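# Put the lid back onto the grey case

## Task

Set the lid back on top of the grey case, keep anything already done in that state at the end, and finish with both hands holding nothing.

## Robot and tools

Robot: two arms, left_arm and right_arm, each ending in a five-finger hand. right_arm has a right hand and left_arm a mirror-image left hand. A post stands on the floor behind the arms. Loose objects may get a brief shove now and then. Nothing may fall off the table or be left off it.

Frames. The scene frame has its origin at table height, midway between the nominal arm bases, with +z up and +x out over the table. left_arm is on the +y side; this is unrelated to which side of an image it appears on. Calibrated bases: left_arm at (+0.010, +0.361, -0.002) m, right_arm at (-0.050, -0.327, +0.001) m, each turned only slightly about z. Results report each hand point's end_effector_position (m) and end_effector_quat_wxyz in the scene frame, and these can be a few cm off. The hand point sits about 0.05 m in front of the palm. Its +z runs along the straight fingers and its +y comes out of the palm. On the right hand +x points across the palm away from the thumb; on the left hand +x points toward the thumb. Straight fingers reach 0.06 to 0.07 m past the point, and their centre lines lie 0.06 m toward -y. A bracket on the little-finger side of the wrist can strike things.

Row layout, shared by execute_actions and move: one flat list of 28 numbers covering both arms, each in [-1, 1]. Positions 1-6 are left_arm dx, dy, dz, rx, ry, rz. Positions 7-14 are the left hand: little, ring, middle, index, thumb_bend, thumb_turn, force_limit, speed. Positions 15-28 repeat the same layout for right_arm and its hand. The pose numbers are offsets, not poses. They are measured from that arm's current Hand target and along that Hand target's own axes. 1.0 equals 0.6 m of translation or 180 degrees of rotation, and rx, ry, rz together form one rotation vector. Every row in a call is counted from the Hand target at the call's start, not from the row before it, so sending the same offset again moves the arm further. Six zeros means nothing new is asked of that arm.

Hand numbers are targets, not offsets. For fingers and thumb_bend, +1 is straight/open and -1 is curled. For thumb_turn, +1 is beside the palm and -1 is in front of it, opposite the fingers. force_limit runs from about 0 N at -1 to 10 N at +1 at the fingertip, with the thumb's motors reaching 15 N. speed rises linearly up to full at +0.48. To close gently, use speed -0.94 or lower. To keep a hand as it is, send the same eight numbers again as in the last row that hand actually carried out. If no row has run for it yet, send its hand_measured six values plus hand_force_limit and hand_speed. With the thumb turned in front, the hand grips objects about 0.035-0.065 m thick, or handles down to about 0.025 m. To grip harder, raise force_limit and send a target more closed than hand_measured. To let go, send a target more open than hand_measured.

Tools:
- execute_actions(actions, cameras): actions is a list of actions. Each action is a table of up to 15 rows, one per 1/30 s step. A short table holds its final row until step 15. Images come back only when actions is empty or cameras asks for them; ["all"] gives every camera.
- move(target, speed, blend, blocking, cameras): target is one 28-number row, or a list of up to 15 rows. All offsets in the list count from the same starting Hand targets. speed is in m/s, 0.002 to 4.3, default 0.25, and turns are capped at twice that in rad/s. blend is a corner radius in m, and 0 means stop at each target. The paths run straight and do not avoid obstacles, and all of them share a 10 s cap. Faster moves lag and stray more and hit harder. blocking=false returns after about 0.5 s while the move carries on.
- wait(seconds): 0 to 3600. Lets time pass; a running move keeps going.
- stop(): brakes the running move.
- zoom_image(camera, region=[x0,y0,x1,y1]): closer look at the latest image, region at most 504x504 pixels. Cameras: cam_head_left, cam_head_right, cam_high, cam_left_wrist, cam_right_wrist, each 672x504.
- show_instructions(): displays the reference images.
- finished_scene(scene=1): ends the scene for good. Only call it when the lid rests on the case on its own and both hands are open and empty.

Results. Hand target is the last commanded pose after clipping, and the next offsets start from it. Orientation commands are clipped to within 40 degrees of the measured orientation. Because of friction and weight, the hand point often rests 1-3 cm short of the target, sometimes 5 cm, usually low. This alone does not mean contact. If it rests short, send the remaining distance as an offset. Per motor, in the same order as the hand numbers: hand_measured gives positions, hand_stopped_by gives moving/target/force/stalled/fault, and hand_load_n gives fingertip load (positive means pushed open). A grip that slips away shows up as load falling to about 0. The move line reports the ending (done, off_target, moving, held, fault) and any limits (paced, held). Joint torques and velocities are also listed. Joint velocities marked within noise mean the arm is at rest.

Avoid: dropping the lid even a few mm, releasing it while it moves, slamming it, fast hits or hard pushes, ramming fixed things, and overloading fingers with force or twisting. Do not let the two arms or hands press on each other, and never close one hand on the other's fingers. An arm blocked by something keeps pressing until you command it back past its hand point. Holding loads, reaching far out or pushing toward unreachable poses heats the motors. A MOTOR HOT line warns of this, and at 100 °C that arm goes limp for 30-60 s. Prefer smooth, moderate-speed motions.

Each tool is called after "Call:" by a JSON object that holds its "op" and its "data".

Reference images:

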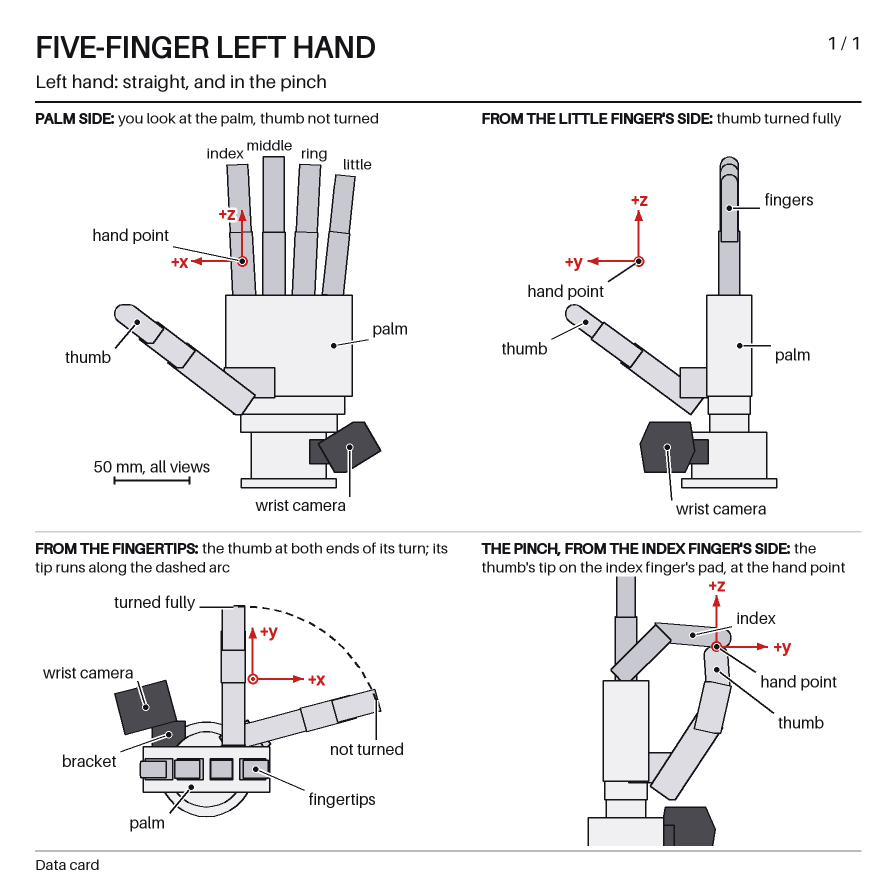

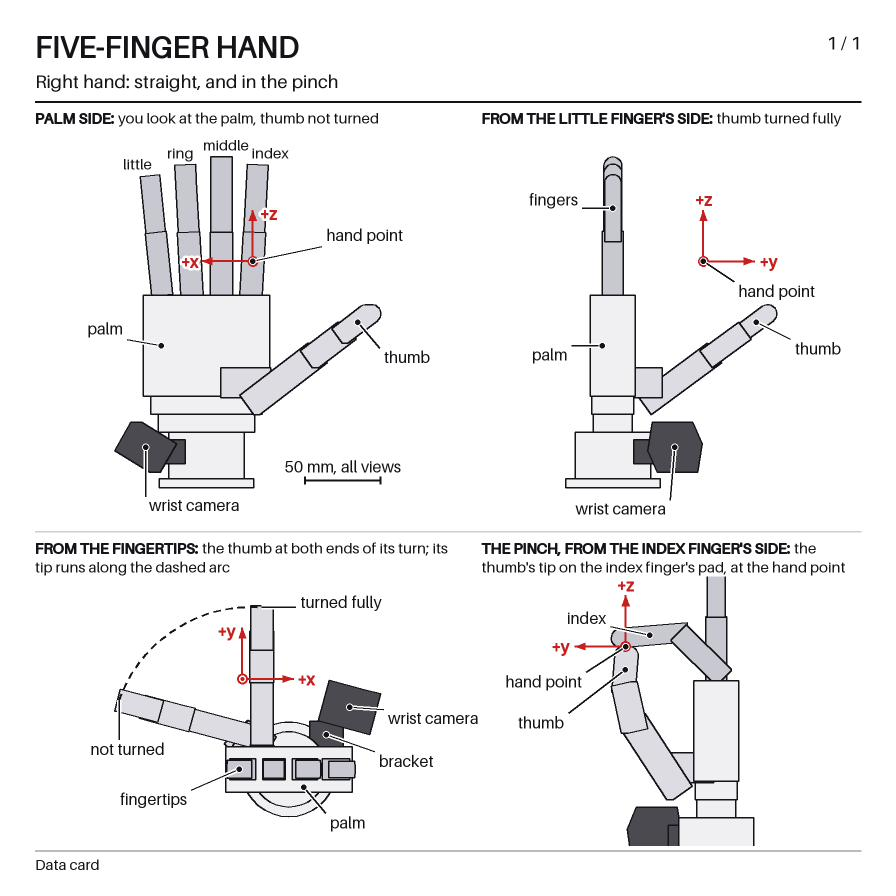

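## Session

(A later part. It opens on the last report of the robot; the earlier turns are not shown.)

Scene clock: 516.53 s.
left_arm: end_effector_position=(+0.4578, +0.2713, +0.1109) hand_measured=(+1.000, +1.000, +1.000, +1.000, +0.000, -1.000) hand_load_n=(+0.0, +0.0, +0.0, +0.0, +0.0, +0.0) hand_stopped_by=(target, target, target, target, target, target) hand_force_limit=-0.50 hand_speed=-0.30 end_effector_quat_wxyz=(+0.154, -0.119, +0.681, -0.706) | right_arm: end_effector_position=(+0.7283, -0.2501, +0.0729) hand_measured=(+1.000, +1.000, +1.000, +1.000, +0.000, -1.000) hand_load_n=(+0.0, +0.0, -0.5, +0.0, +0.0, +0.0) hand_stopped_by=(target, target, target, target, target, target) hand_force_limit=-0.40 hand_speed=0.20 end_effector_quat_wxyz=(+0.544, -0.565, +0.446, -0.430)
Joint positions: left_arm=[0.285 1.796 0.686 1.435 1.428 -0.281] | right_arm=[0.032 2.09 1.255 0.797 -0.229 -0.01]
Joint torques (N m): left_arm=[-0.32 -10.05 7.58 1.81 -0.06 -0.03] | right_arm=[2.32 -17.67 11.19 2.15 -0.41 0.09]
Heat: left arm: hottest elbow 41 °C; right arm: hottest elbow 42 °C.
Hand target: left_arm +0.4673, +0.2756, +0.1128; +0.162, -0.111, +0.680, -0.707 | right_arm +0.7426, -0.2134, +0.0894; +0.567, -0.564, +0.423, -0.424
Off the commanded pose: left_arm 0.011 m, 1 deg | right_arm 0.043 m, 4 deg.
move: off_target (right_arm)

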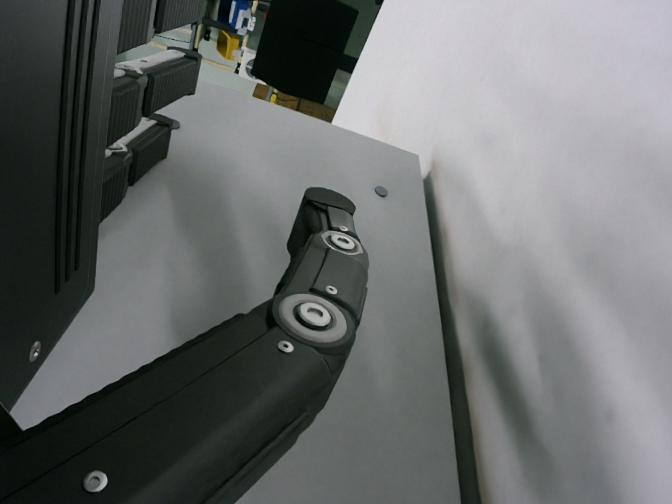

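Call:
{"op": "move", "data": {"target": [[0,0,0,0,0,0,1,1,1,1,0,-1,-0.5,-0.3,0.045,0,-0.013,0,0,0,1,1,1,1,0,-1,-0.4,0.2],[0,0,0,0,0,0,1,1,1,1,0,-1,-0.5,-0.3,0.045,-0.02,-0.013,0,0,0,1,1,1,1,0,-1,-0.4,0.2],[0,0,0,0,0,0,1,1,1,1,0,-1,-0.5,-0.3,0.012,-0.02,-0.003,0,0,0,1,1,1,1,0,-1,-0.4,0.2]], "speed": 0.04, "cameras": ["cam_head_left","cam_right_wrist"]}}

Call:
{"op": "zoom_image", "data": {"camera": "cam_head_left", "region": [380, 60, 490, 150]}}

Scene clock: 519.37 s.
left_arm: end_effector_position=(+0.4578, +0.2713, +0.1109) hand_measured=(+1.000, +1.000, +1.000, +1.000, +0.000, -1.000) hand_load_n=(+0.0, +0.0, +0.0, +0.0, +0.0, +0.0) hand_stopped_by=(target, target, target, target, target, target) hand_force_limit=-0.50 hand_speed=-0.30 end_effector_quat_wxyz=(+0.154, -0.119, +0.681, -0.706) | right_arm: end_effector_position=(+0.7291, -0.2508, +0.0707) hand_measured=(+1.000, +1.000, +1.000, +1.000, +0.000, -1.000) hand_load_n=(+0.0, +0.0, +0.0, +0.0, +0.0, +0.0) hand_stopped_by=(target, target, target, target, target, target) hand_force_limit=-0.40 hand_speed=0.20 end_effector_quat_wxyz=(+0.545, -0.569, +0.445, -0.425)
Joint positions: left_arm=[0.285 1.796 0.686 1.435 1.428 -0.281] | right_arm=[0.028 2.095 1.262 0.789 -0.244 -0.009]
Joint torques (N m): left_arm=[-0.09 -10.34 7.45 1.88 -0.05 -0.05] | right_arm=[1.85 -19.72 10.95 1.5 -0.27 0.08]
Heat: left arm: hottest elbow 41 °C; right arm: hottest elbow 42 °C.
Hand target: left_arm +0.4673, +0.2756, +0.1128; +0.162, -0.111, +0.680, -0.707 | right_arm +0.7429, -0.2206, +0.1015; +0.568, -0.564, +0.423, -0.424
Off the commanded pose: left_arm 0.011 m, 1 deg | right_arm 0.045 m, 4 deg.
move: off_target (right_arm)

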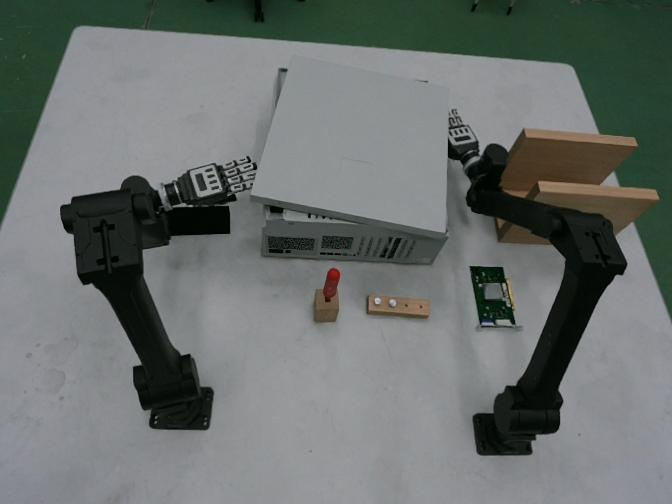

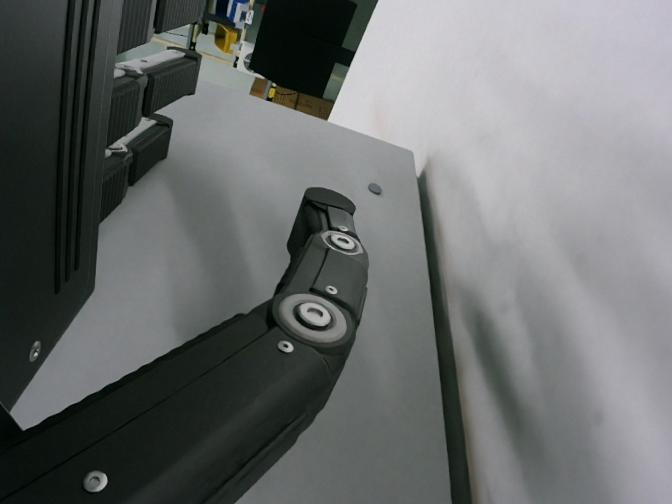

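Scaled by 4.582 from the camera's image (finer frame: 960x720).

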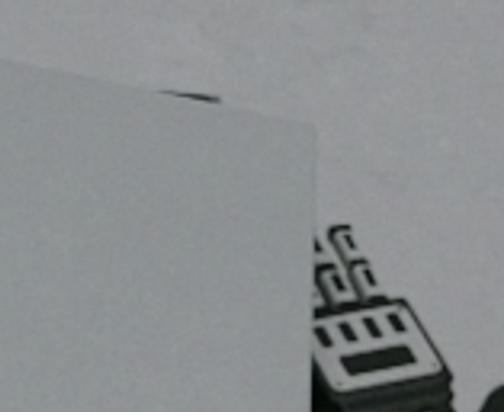

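Call:
{"op": "move", "data": {"target": [[0,0,-0.05,0,0,0,1,1,1,1,0,-1,-0.5,-0.3,0.088,0.0187,-0.0484,0,0,0,1,1,1,1,0,-1,-0.4,0.2],[-0.011,-0.169,-0.0417,0,0,0,1,1,1,1,0,-1,-0.5,-0.3,0.055,-0.0317,-0.16,0,0.0906,0,1,1,1,1,0,-1,-0.4,0.2],[-0.2765,-0.1415,0.0728,-0.0239,-0.3758,0.0191,1,1,1,1,0,-1,-0.5,-0.3,0.055,-0.0317,-0.16,0,0.0906,0,1,1,1,1,0,-1,-0.4,0.2]], "speed": [0.06,0.1,0.15], "cameras": ["all"]}}

Scene clock: 532.20 s.
left_arm: end_effector_position=(+0.6173, +0.3046, +0.2001) hand_measured=(+1.000, +1.000, +1.000, +1.000, +0.000, -1.000) hand_load_n=(+0.0, +0.0, +0.0, +0.0, +0.5, +0.0) hand_stopped_by=(target, target, target, target, target, target) hand_force_limit=-0.50 hand_speed=-0.30 end_effector_quat_wxyz=(+0.525, -0.478, +0.502, -0.494) | right_arm: end_effector_position=(+0.6612, -0.2869, +0.1072) hand_measured=(+1.000, +1.000, +1.000, +1.000, +0.000, -1.000) hand_load_n=(+0.0, +0.0, +0.0, +0.0, +0.0, +0.0) hand_stopped_by=(target, target, target, target, target, target) hand_force_limit=-0.40 hand_speed=0.20 end_effector_quat_wxyz=(+0.490, -0.507, +0.505, -0.498)
Joint positions: left_arm=[-0.04 1.487 0.74 0.785 -0.078 0.057] | right_arm=[0.05 1.886 0.997 0.865 0.028 -0.009]
Joint torques (N m): left_arm=[-1.2 -8.59 11.92 1.43 0.04 0.16] | right_arm=[-0.09 -17.08 6.76 2.61 0.14 0.08]
Heat: left arm: hottest elbow 41 °C; right arm: hottest elbow 41 °C.
Hand target: left_arm +0.6303, +0.3004, +0.2098; +0.529, -0.472, +0.502, -0.496 | right_arm +0.6601, -0.2794, +0.1201; +0.502, -0.498, +0.500, -0.500
Off the commanded pose: left_arm 0.017 m, 1 deg | right_arm 0.015 m, 2 deg.
move: off_target (left_arm, right_arm)

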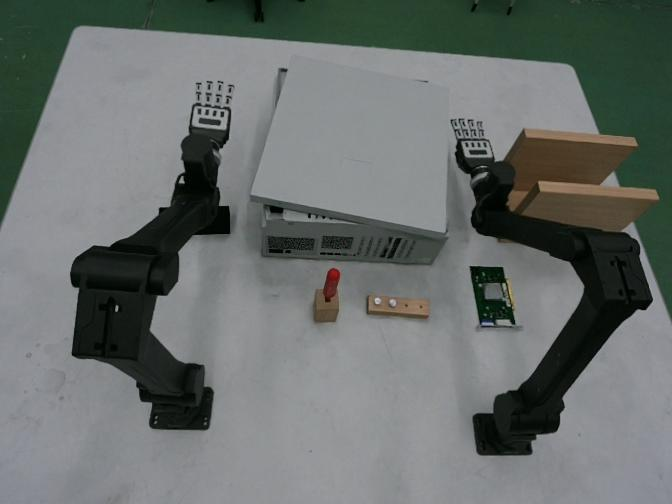

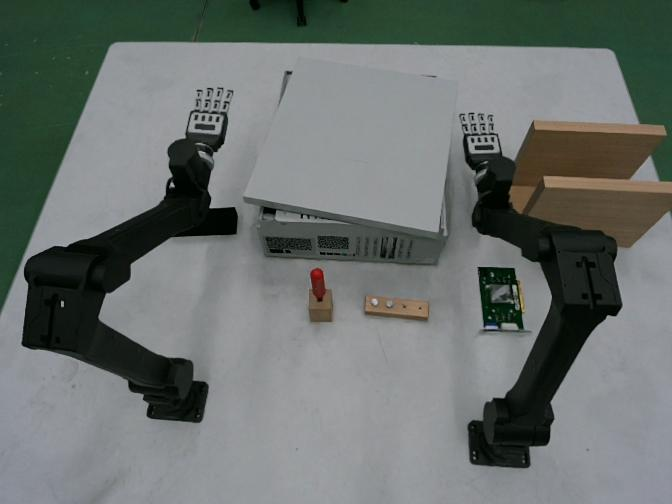

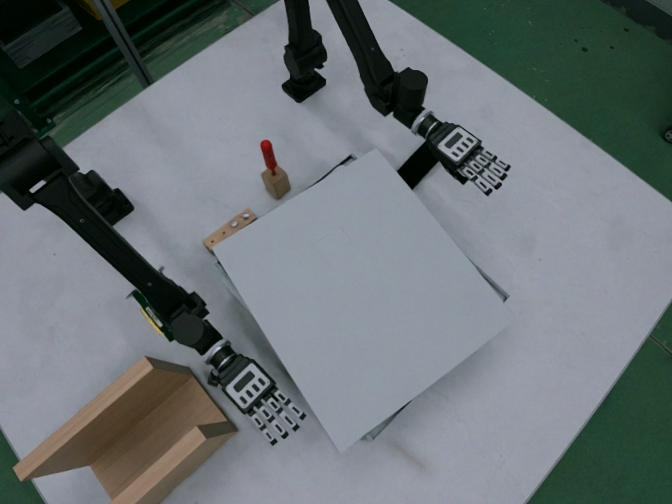

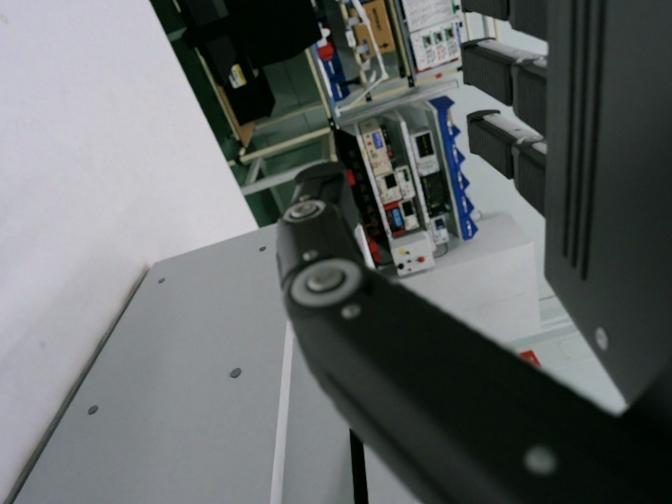

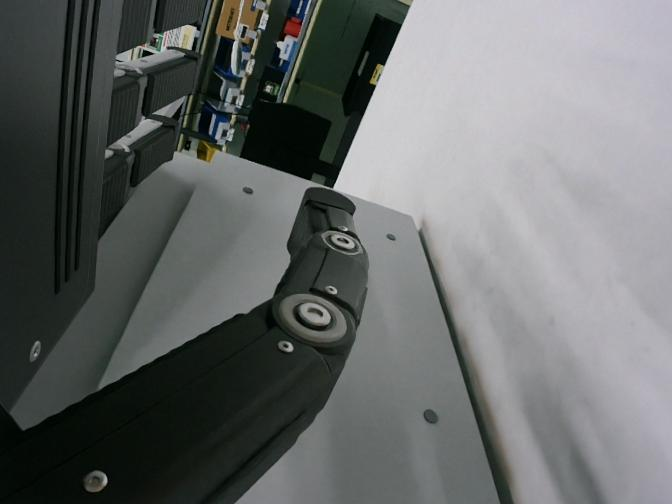

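Call:
{"op": "zoom_image", "data": {"camera": "cam_head_left", "region": [170, 60, 310, 200]}}

Call:
{"op": "zoom_image", "data": {"camera": "cam_head_left", "region": [400, 80, 540, 220]}}

Scaled by 3.600 from the camera's image (finer frame: 960x720).

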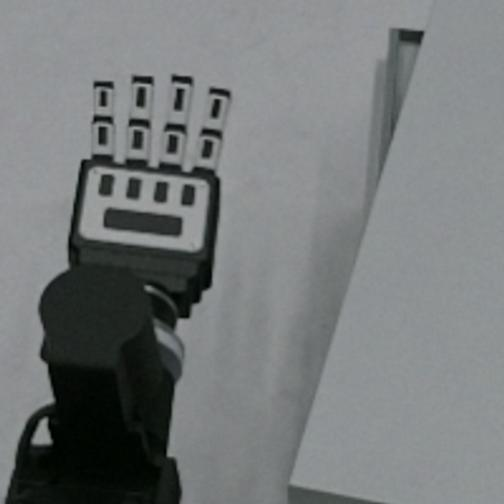

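Scaled by 3.600 from the camera's image (finer frame: 960x720).

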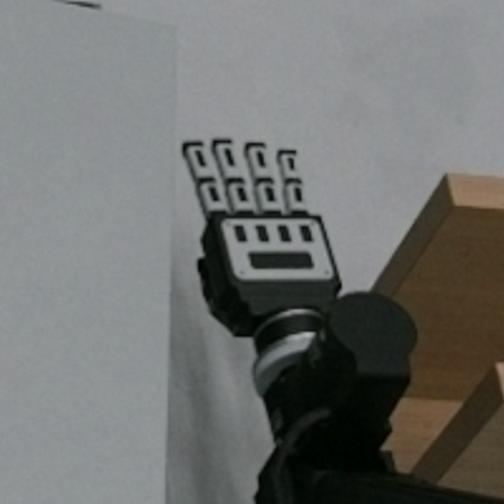

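Call:
{"op": "move", "data": {"target": [[0.01,0.158,-0.008,-0.016,0,-0.02,1,1,1,1,0,-1,-0.5,-0.3,0,0.005,0,0,0,0,1,1,1,1,0,-1,-0.4,0.2],[0.0932,0.1528,-0.0082,-0.016,0,-0.02,1,1,1,1,0,-1,-0.5,-0.3,0,0.005,0,0,0,0,1,1,1,1,0,-1,-0.4,0.2]], "speed": [0.1,0.05], "cameras": ["cam_head_left","cam_high","cam_left_wrist"]}}

Call:
{"op": "zoom_image", "data": {"camera": "cam_head_left", "region": [170, 60, 310, 200]}}

Scene clock: 537.90 s.
left_arm: end_effector_position=(+0.6230, +0.2557, +0.1104) hand_measured=(+1.000, +1.000, +1.000, +1.000, +0.000, -1.000) hand_load_n=(+0.0, +0.0, +0.0, +0.0, +0.0, +0.0) hand_stopped_by=(target, target, target, target, target, target) hand_force_limit=-0.50 hand_speed=-0.30 end_effector_quat_wxyz=(+0.500, -0.503, +0.507, -0.490) | right_arm: end_effector_position=(+0.6617, -0.2869, +0.1091) hand_measured=(+1.000, +1.000, +1.000, +1.000, +0.000, -1.000) hand_load_n=(+0.0, +0.0, +0.0, +0.0, +0.0, +0.0) hand_stopped_by=(target, target, target, target, target, target) hand_force_limit=-0.40 hand_speed=0.20 end_effector_quat_wxyz=(+0.492, -0.505, +0.503, -0.500)
Joint positions: left_arm=[-0.148 1.707 0.726 0.96 -0.186 0.009] | right_arm=[0.05 1.886 0.997 0.872 0.028 -0.009]
Joint torques (N m): left_arm=[-0.5 -10.4 8.61 2.48 0.02 -0.06] | right_arm=[-0.09 -16.67 6.68 2.65 0.14 0.07]
Heat: left arm: hottest elbow 42 °C; right arm: hottest elbow 41 °C.
Hand target: left_arm +0.6302, +0.2502, +0.1148; +0.501, -0.501, +0.499, -0.499 | right_arm +0.6601, -0.2794, +0.1171; +0.502, -0.498, +0.500, -0.500
Off the commanded pose: left_arm 0.010 m, 1 deg | right_arm 0.011 m, 1 deg.
move: off_target (right_arm)

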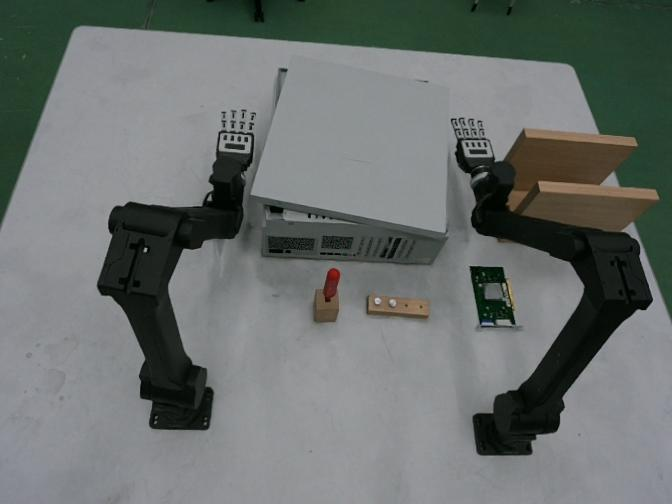

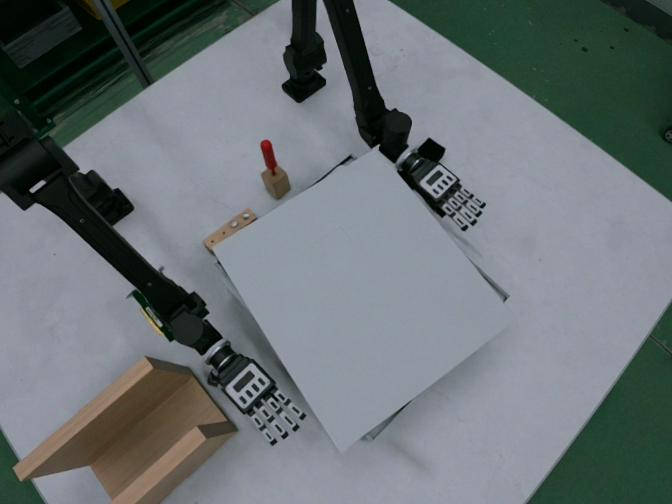

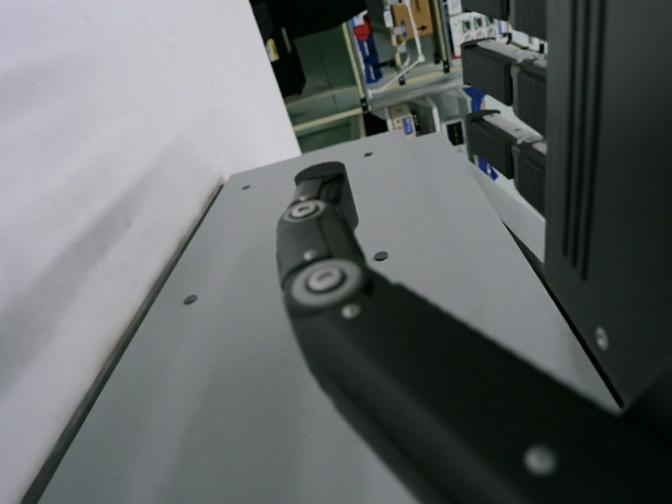

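Scaled by 3.600 from the camera's image (finer frame: 960x720).

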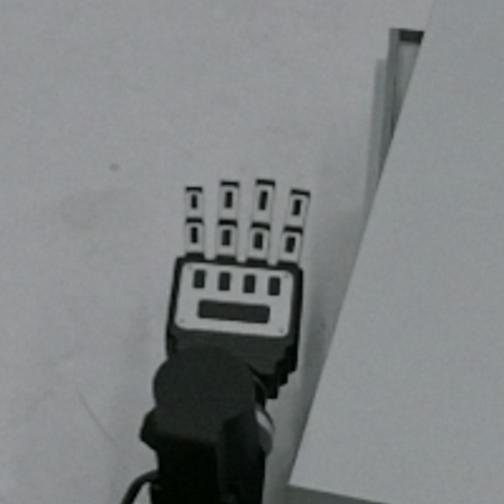

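Call:
{"op": "move", "data": {"target": [0.058,0,0,0,0,0,1,1,1,1,0,-1,-0.5,-0.3,-0.042,0,0,0,0,0,1,1,1,1,0,-1,-0.4,0.2], "speed": 0.03, "cameras": ["cam_head_left","cam_high"]}}

Call:
{"op": "zoom_image", "data": {"camera": "cam_head_left", "region": [210, 40, 490, 270]}}

Scene clock: 540.27 s.
left_arm: end_effector_position=(+0.6168, +0.2291, +0.1027) hand_measured=(+1.000, +1.000, +1.000, +1.000, +0.000, -1.000) hand_load_n=(+0.0, +0.0, +0.0, +0.0, +0.0, +0.0) hand_stopped_by=(target, target, target, target, target, target) hand_force_limit=-0.50 hand_speed=-0.30 end_effector_quat_wxyz=(+0.500, -0.508, +0.508, -0.484) | right_arm: end_effector_position=(+0.6606, -0.2619, +0.1091) hand_measured=(+1.000, +1.000, +1.000, +1.000, +0.000, -1.000) hand_load_n=(+0.0, +0.0, +0.0, +0.0, +0.0, +0.0) hand_stopped_by=(target, target, target, target, target, target) hand_force_limit=-0.40 hand_speed=0.20 end_effector_quat_wxyz=(+0.492, -0.505, +0.503, -0.500)
Joint positions: left_arm=[-0.216 1.72 0.726 0.96 -0.264 0.008] | right_arm=[0.098 1.886 0.997 0.872 0.077 -0.009]
Joint torques (N m): left_arm=[-1.67 -10.46 10 2.14 0 -0.06] | right_arm=[-0.15 -16.5 7.01 2.55 0.14 0.07]
Heat: left arm: hottest elbow 41 °C; right arm: hottest elbow 41 °C.
Hand target: left_arm +0.6303, +0.2155, +0.1148; +0.501, -0.501, +0.499, -0.499 | right_arm +0.6601, -0.2544, +0.1172; +0.502, -0.498, +0.500, -0.500
Off the commanded pose: left_arm 0.023 m, 2 deg | right_arm 0.011 m, 1 deg.
move: off_target (left_arm, right_arm)

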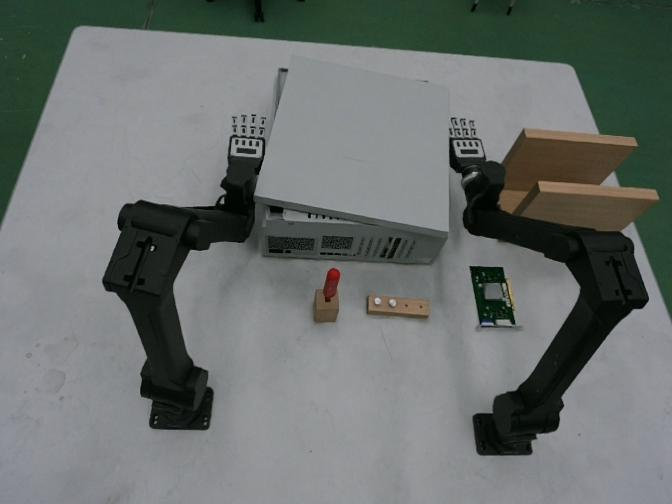

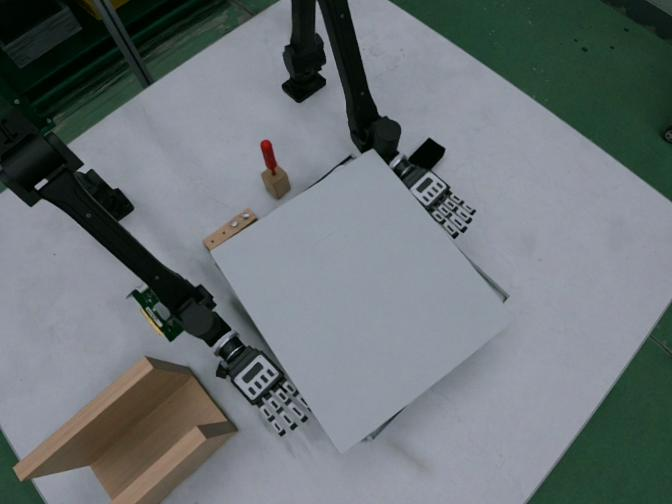

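Scaled by 1.800 from the camera's image (finer frame: 960x720).

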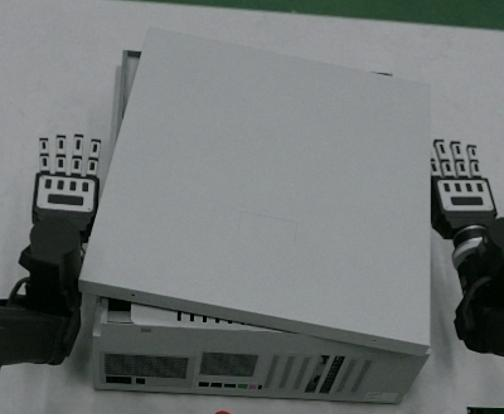

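Call:
{"op": "zoom_image", "data": {"camera": "cam_head_left", "region": [420, 90, 510, 190]}}

Call:
{"op": "zoom_image", "data": {"camera": "cam_high", "region": [200, 330, 360, 460]}}

Call:
{"op": "execute_actions", "data": {"actions": [], "cameras": ["cam_right_wrist","cam_head_right"]}}

Scaled by 5.040 from the camera's image (finer frame: 960x720).

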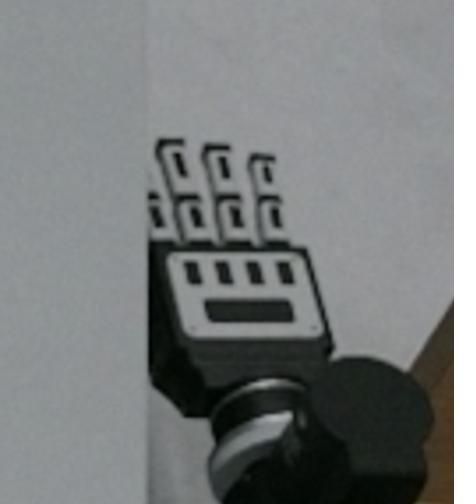

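Scaled by 3.150 from the camera's image (finer frame: 960x720).

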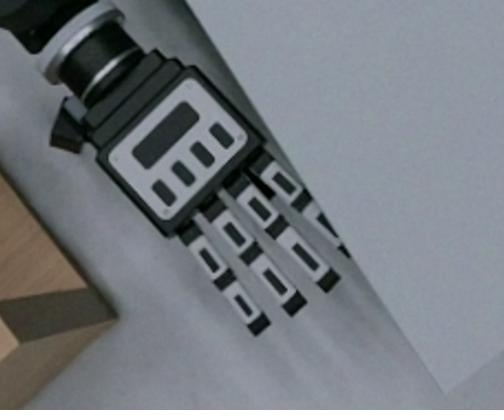

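Scene clock: 541.23 s.
left_arm: end_effector_position=(+0.6168, +0.2291, +0.1027) hand_measured=(+1.000, +1.000, +1.000, +1.000, +0.000, -1.000) hand_load_n=(+0.0, +0.0, -0.5, +0.0, +0.0, +0.0) hand_stopped_by=(target, target, target, target, target, target) hand_force_limit=-0.50 hand_speed=-0.30 end_effector_quat_wxyz=(+0.500, -0.508, +0.508, -0.484) | right_arm: end_effector_position=(+0.6605, -0.2616, +0.1091) hand_measured=(+1.000, +1.000, +1.000, +1.000, +0.000, -1.000) hand_load_n=(+0.0, +0.0, +0.0, -0.5, +0.0, +0.0) hand_stopped_by=(target, target, target, target, target, target) hand_force_limit=-0.40 hand_speed=0.20 end_effector_quat_wxyz=(+0.492, -0.505, +0.503, -0.500)
Joint positions: left_arm=[-0.216 1.72 0.726 0.96 -0.264 0.008] | right_arm=[0.098 1.886 0.997 0.872 0.077 -0.009]
Joint velocities: within noise
Joint torques (N m): left_arm=[-1.79 -10.81 10 2.1 0.01 -0.06] | right_arm=[-0.09 -16.44 7.02 2.54 0.14 0.07]
Heat: left arm: hottest elbow 41 °C; right arm: hottest elbow 41 °C.
Hand target: left_arm +0.6303, +0.2156, +0.1148; +0.501, -0.501, +0.499, -0.499 | right_arm +0.6601, -0.2542, +0.1172; +0.502, -0.498, +0.500, -0.500
Off the commanded pose: left_arm 0.023 m, 2 deg | right_arm 0.011 m, 1 deg.
Images, in order (width x height): cam_head_right 672x504, cam_right_wrist 672x504.

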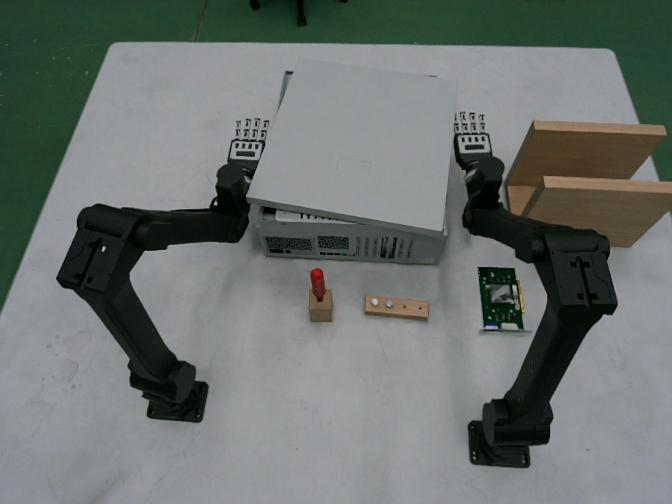

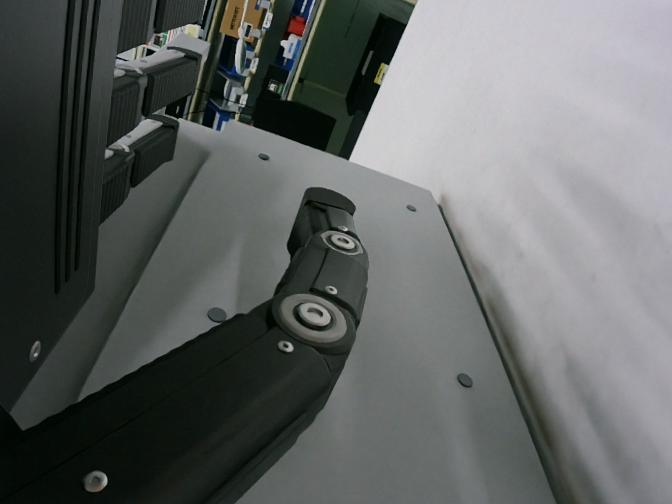

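Call:
{"op": "move", "data": {"target": [[-0.035,0,0,0,0,0,1,1,1,1,0,-1,-0.5,-0.3,0.035,0,0,0,0,0,1,1,1,1,0,-1,-0.4,0.2],[-0.035,-0.03,0,0,0,0,1,1,1,1,0,-1,-0.5,-0.3,0.035,-0.025,0,0,0,0,1,1,1,1,0,-1,-0.4,0.2],[0.0,-0.03,0,0,0,0,1,1,1,1,0,-1,-0.5,-0.3,-0.015,-0.025,0,0,0,0,1,1,1,1,0,-1,-0.4,0.2]], "speed": [0.05,0.05,0.03], "cameras": ["cam_head_left","cam_high"]}}

Call:
{"op": "zoom_image", "data": {"camera": "cam_head_left", "region": [210, 40, 490, 270]}}

Call:
{"op": "zoom_image", "data": {"camera": "cam_high", "region": [200, 330, 360, 460]}}

Scene clock: 544.97 s.
left_arm: end_effector_position=(+0.6192, +0.2322, +0.1195) hand_measured=(+1.000, +1.000, +1.000, +1.000, +0.000, -1.000) hand_load_n=(+0.0, +0.0, +0.0, +0.0, +0.0, +0.5) hand_stopped_by=(target, target, target, target, target, target) hand_force_limit=-0.50 hand_speed=-0.30 end_effector_quat_wxyz=(+0.503, -0.507, +0.503, -0.486) | right_arm: end_effector_position=(+0.6607, -0.2674, +0.1233) hand_measured=(+1.000, +1.000, +1.000, +1.000, +0.000, -1.000) hand_load_n=(-0.5, +0.0, +0.0, -0.5, +0.0, +0.0) hand_stopped_by=(target, target, target, target, target, target) hand_force_limit=-0.40 hand_speed=0.20 end_effector_quat_wxyz=(+0.488, -0.495, +0.507, -0.509)
Joint positions: left_arm=[-0.21 1.685 0.734 0.93 -0.263 0.008] | right_arm=[0.097 1.859 0.997 0.857 0.102 -0.009]
Joint torques (N m): left_arm=[-2.32 -11.22 10.54 1.37 0 -0.02] | right_arm=[1.32 -16.67 7.71 1.52 -0.22 0.07]
Heat: left arm: hottest elbow 41 °C; right arm: hottest elbow 40 °C.
Hand target: left_arm +0.6304, +0.2156, +0.1327; +0.501, -0.501, +0.499, -0.499 | right_arm +0.6600, -0.2454, +0.1322; +0.502, -0.498, +0.500, -0.500
Off the commanded pose: left_arm 0.024 m, 2 deg | right_arm 0.024 m, 2 deg.
move: off_target (left_arm, right_arm)

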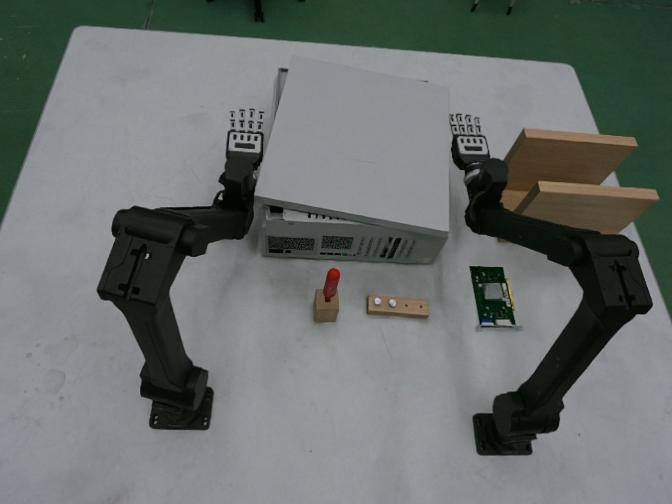

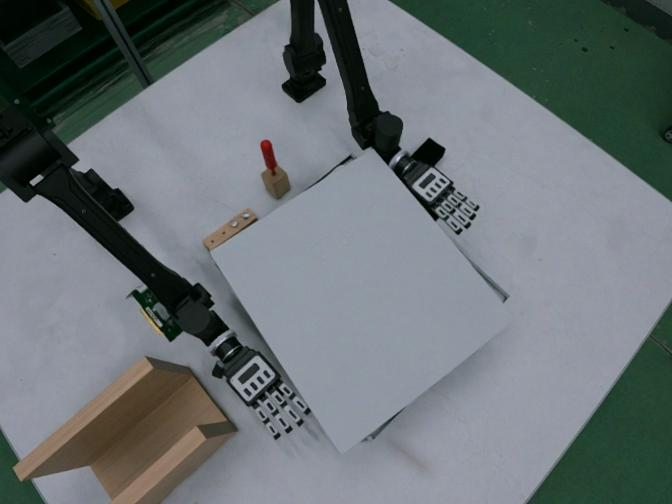

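Scaled by 1.800 from the camera's image (finer frame: 960x720).

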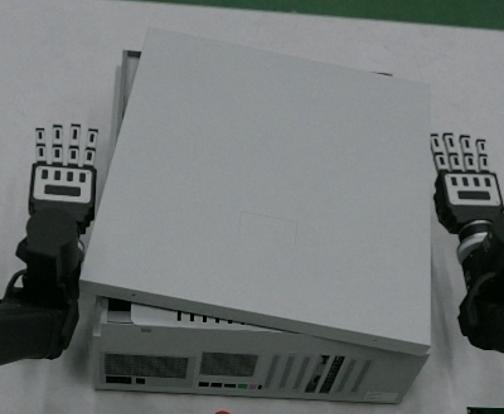

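Scaled by 3.150 from the camera's image (finer frame: 960x720).

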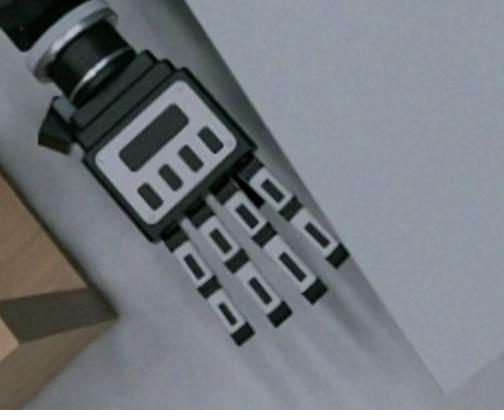

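Call:
{"op": "move", "data": {"target": [0.027,0,0,0,0,0,1,1,1,1,0,-1,-0.5,-0.3,-0.034,0,0,0,0,0,1,1,1,1,0,-1,-0.4,0.2], "speed": 0.03, "cameras": ["cam_head_left"]}}

Call:
{"op": "zoom_image", "data": {"camera": "cam_head_left", "region": [210, 40, 490, 270]}}

Scene clock: 546.53 s.
left_arm: end_effector_position=(+0.6184, +0.2251, +0.1207) hand_measured=(+1.000, +1.000, +1.000, +1.000, +0.000, -1.000) hand_load_n=(+0.0, +0.0, +0.0, +0.0, +0.0, +0.0) hand_stopped_by=(target, target, target, target, target, target) hand_force_limit=-0.50 hand_speed=-0.30 end_effector_quat_wxyz=(+0.506, -0.509, +0.500, -0.484) | right_arm: end_effector_position=(+0.6605, -0.2661, +0.1218) hand_measured=(+1.000, +1.000, +1.000, +1.000, +0.000, -1.000) hand_load_n=(+0.0, +0.0, +0.0, -0.5, +0.0, +0.0) hand_stopped_by=(target, target, target, target, target, target) hand_force_limit=-0.40 hand_speed=0.20 end_effector_quat_wxyz=(+0.478, -0.488, +0.517, -0.517)
Joint positions: left_arm=[-0.231 1.685 0.738 0.927 -0.295 0.008] | right_arm=[0.113 1.859 0.997 0.852 0.153 -0.009]
Joint torques (N m): left_arm=[-3.6 -10.64 11.08 1.11 -0.12 -0.07] | right_arm=[3.08 -16.5 8.06 1.65 -0.72 0.07]
Heat: left arm: hottest elbow 42 °C; right arm: hottest elbow 40 °C.
Hand target: left_arm +0.6304, +0.1993, +0.1327; +0.501, -0.501, +0.499, -0.499 | right_arm +0.6600, -0.2251, +0.1322; +0.502, -0.498, +0.500, -0.500
Off the commanded pose: left_arm 0.031 m, 2 deg | right_arm 0.042 m, 4 deg.
move: off_target (left_arm, right_arm)

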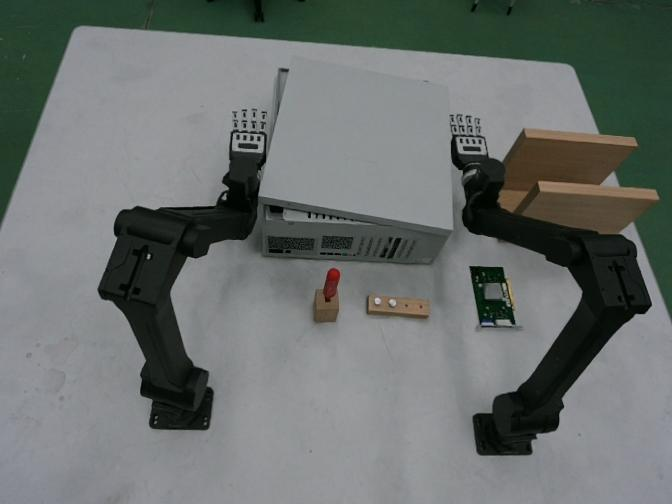

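Scaled by 1.800 from the camera's image (finer frame: 960x720).

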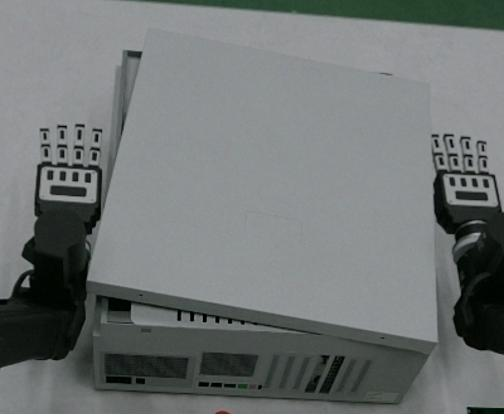

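Call:
{"op": "move", "data": {"target": [0.02,0,0,0,0,0,1,1,1,1,0,-1,-0.5,-0.3,-0.05,0,0,0,0,0,1,1,1,1,0,-1,-0.4,0.2], "speed": 0.03, "cameras": ["cam_head_left"]}}

Call:
{"op": "zoom_image", "data": {"camera": "cam_head_left", "region": [210, 40, 490, 270]}}

Scene clock: 548.27 s.
left_arm: end_effector_position=(+0.6170, +0.2176, +0.1211) hand_measured=(+1.000, +1.000, +1.000, +1.000, +0.000, -1.000) hand_load_n=(+0.0, +0.0, +0.0, +0.0, +0.5, +0.0) hand_stopped_by=(target, target, target, target, target, target) hand_force_limit=-0.50 hand_speed=-0.30 end_effector_quat_wxyz=(+0.508, -0.510, +0.499, -0.482) | right_arm: end_effector_position=(+0.6599, -0.2632, +0.1218) hand_measured=(+1.000, +1.000, +1.000, +1.000, +0.000, -1.000) hand_load_n=(+0.0, +0.0, +0.0, +0.0, +0.0, +0.0) hand_stopped_by=(target, target, target, target, target, target) hand_force_limit=-0.40 hand_speed=0.20 end_effector_quat_wxyz=(+0.465, -0.476, +0.528, -0.528)
Joint positions: left_arm=[-0.251 1.685 0.741 0.924 -0.319 0.008] | right_arm=[0.136 1.859 0.997 0.852 0.223 -0.009]
Joint torques (N m): left_arm=[-3.78 -9.93 11.59 1.11 -0.16 -0.08] | right_arm=[5.36 -16.21 8.61 1.48 -1.41 0.07]
Heat: left arm: hottest elbow 42 °C; right arm: hottest elbow 40 °C.
Hand target: left_arm +0.6303, +0.1872, +0.1326; +0.501, -0.501, +0.499, -0.499 | right_arm +0.6600, -0.1949, +0.1323; +0.502, -0.498, +0.500, -0.500
Off the commanded pose: left_arm 0.035 m, 2 deg | right_arm 0.069 m, 7 deg.
move: off_target (left_arm, right_arm)

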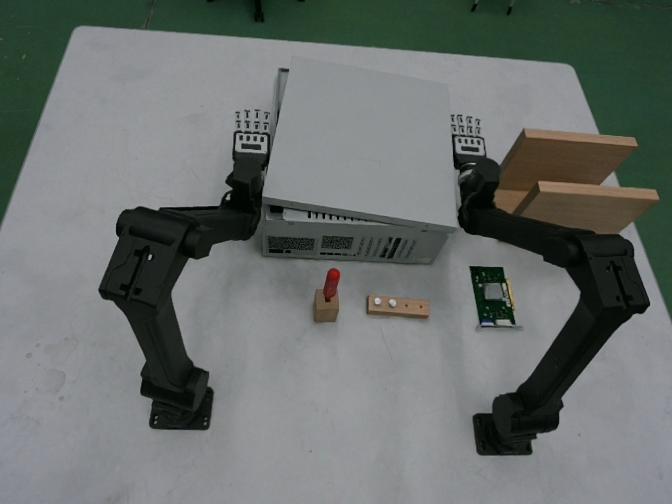

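Scaled by 1.800 from the camera's image (finer frame: 960x720).

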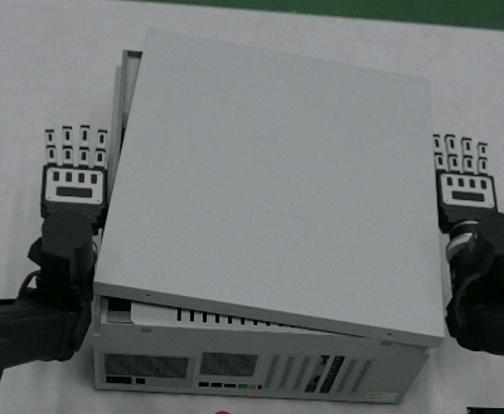

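Call:
{"op": "move", "data": {"target": [0,0,0,0,0,0,1,1,1,1,0,-1,-0.5,-0.3,-0.04,0,0,0,-0.045,0,1,1,1,1,0,-1,-0.4,0.2], "speed": 0.04, "cameras": ["cam_head_left","cam_high"]}}

Call:
{"op": "zoom_image", "data": {"camera": "cam_head_left", "region": [210, 40, 490, 270]}}

Scene clock: 551.03 s.
left_arm: end_effector_position=(+0.6196, +0.2184, +0.1236) hand_measured=(+1.000, +1.000, +1.000, +1.000, +0.000, -1.000) hand_load_n=(+0.0, +0.0, +0.0, +0.0, +0.0, +0.0) hand_stopped_by=(target, target, target, target, target, target) hand_force_limit=-0.50 hand_speed=-0.30 end_effector_quat_wxyz=(+0.512, -0.515, +0.492, -0.480) | right_arm: end_effector_position=(+0.6574, -0.2426, +0.1198) hand_measured=(+1.000, +1.000, +1.000, +1.000, +0.000, -1.000) hand_load_n=(+0.0, +0.0, +0.0, -1.0, +0.0, +0.0) hand_stopped_by=(target, target, target, target, target, target) hand_force_limit=-0.40 hand_speed=0.20 end_effector_quat_wxyz=(+0.494, -0.508, +0.501, -0.497)
Joint positions: left_arm=[-0.255 1.686 0.749 0.921 -0.342 0.004] | right_arm=[0.132 1.859 0.997 0.844 0.1 -0.008]
Joint torques (N m): left_arm=[-3.6 -10.46 11.14 1.28 0.68 0.06] | right_arm=[5.3 -15.74 9.61 1.59 -2.49 0.06]
Heat: left arm: hottest elbow 42 °C; right arm: hottest elbow 40 °C.
Hand target: left_arm +0.6303, +0.1872, +0.1327; +0.501, -0.501, +0.499, -0.499 | right_arm +0.6600, -0.1709, +0.1323; +0.536, -0.532, +0.463, -0.464
Off the commanded pose: left_arm 0.034 m, 3 deg | right_arm 0.073 m, 8 deg.
move: off_target (right_arm)

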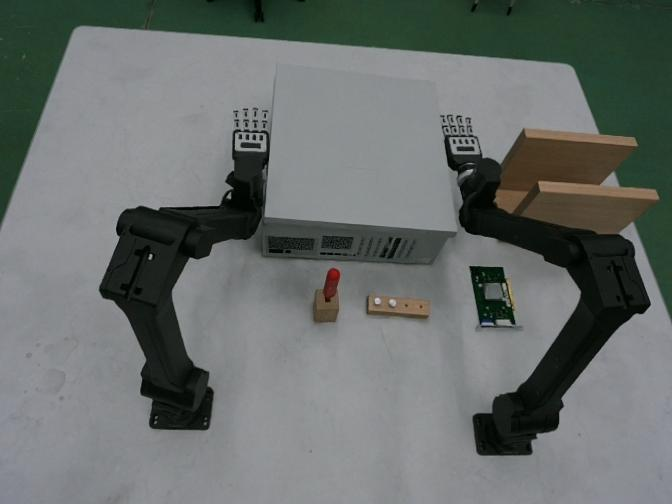

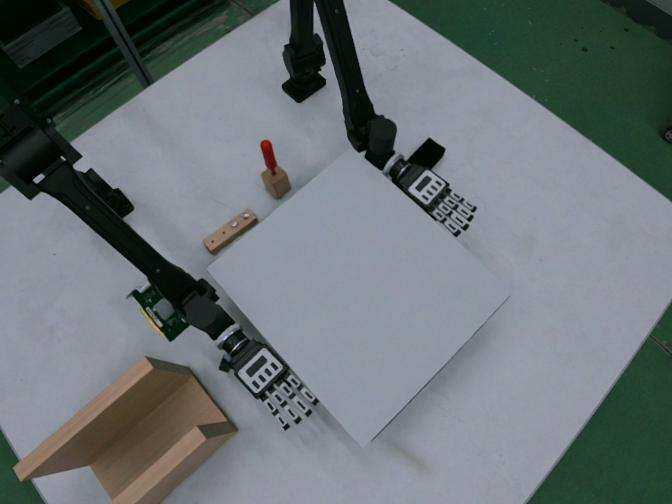

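Scaled by 1.800 from the camera's image (finer frame: 960x720).

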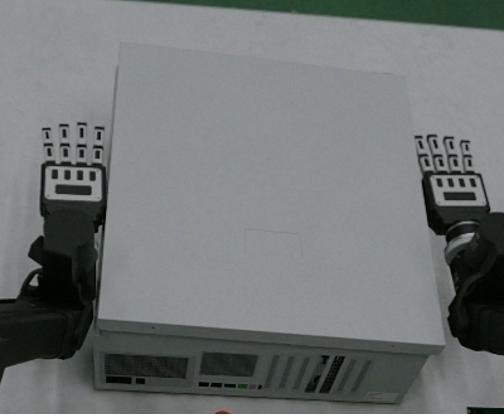

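Call:
{"op": "zoom_image", "data": {"camera": "cam_head_left", "region": [240, 180, 360, 270]}}

Call:
{"op": "zoom_image", "data": {"camera": "cam_head_left", "region": [360, 190, 480, 280]}}

Call:
{"op": "zoom_image", "data": {"camera": "cam_head_left", "region": [250, 45, 370, 135]}}

Call:
{"op": "zoom_image", "data": {"camera": "cam_head_left", "region": [380, 60, 480, 135]}}

Scaled by 4.200 from the camera's image (finer frame: 960x720).

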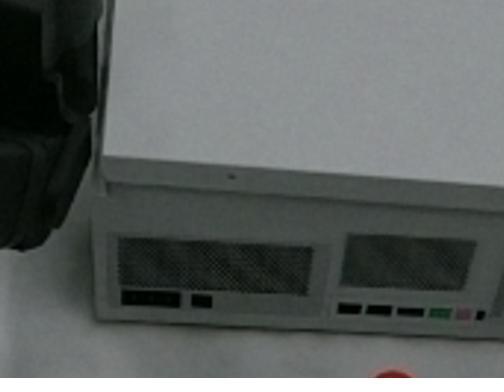

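Scaled by 4.200 from the camera's image (finer frame: 960x720).

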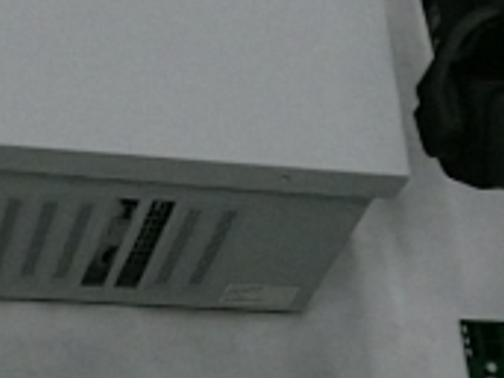

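Scaled by 4.200 from the camera's image (finer frame: 960x720).

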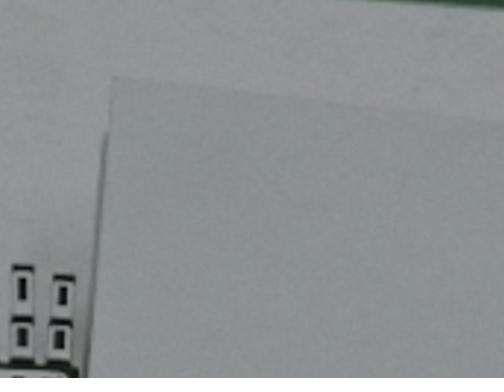

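Scaled by 5.040 from the camera's image (finer frame: 960x720).

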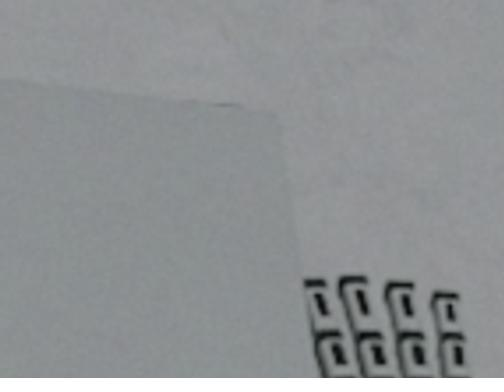

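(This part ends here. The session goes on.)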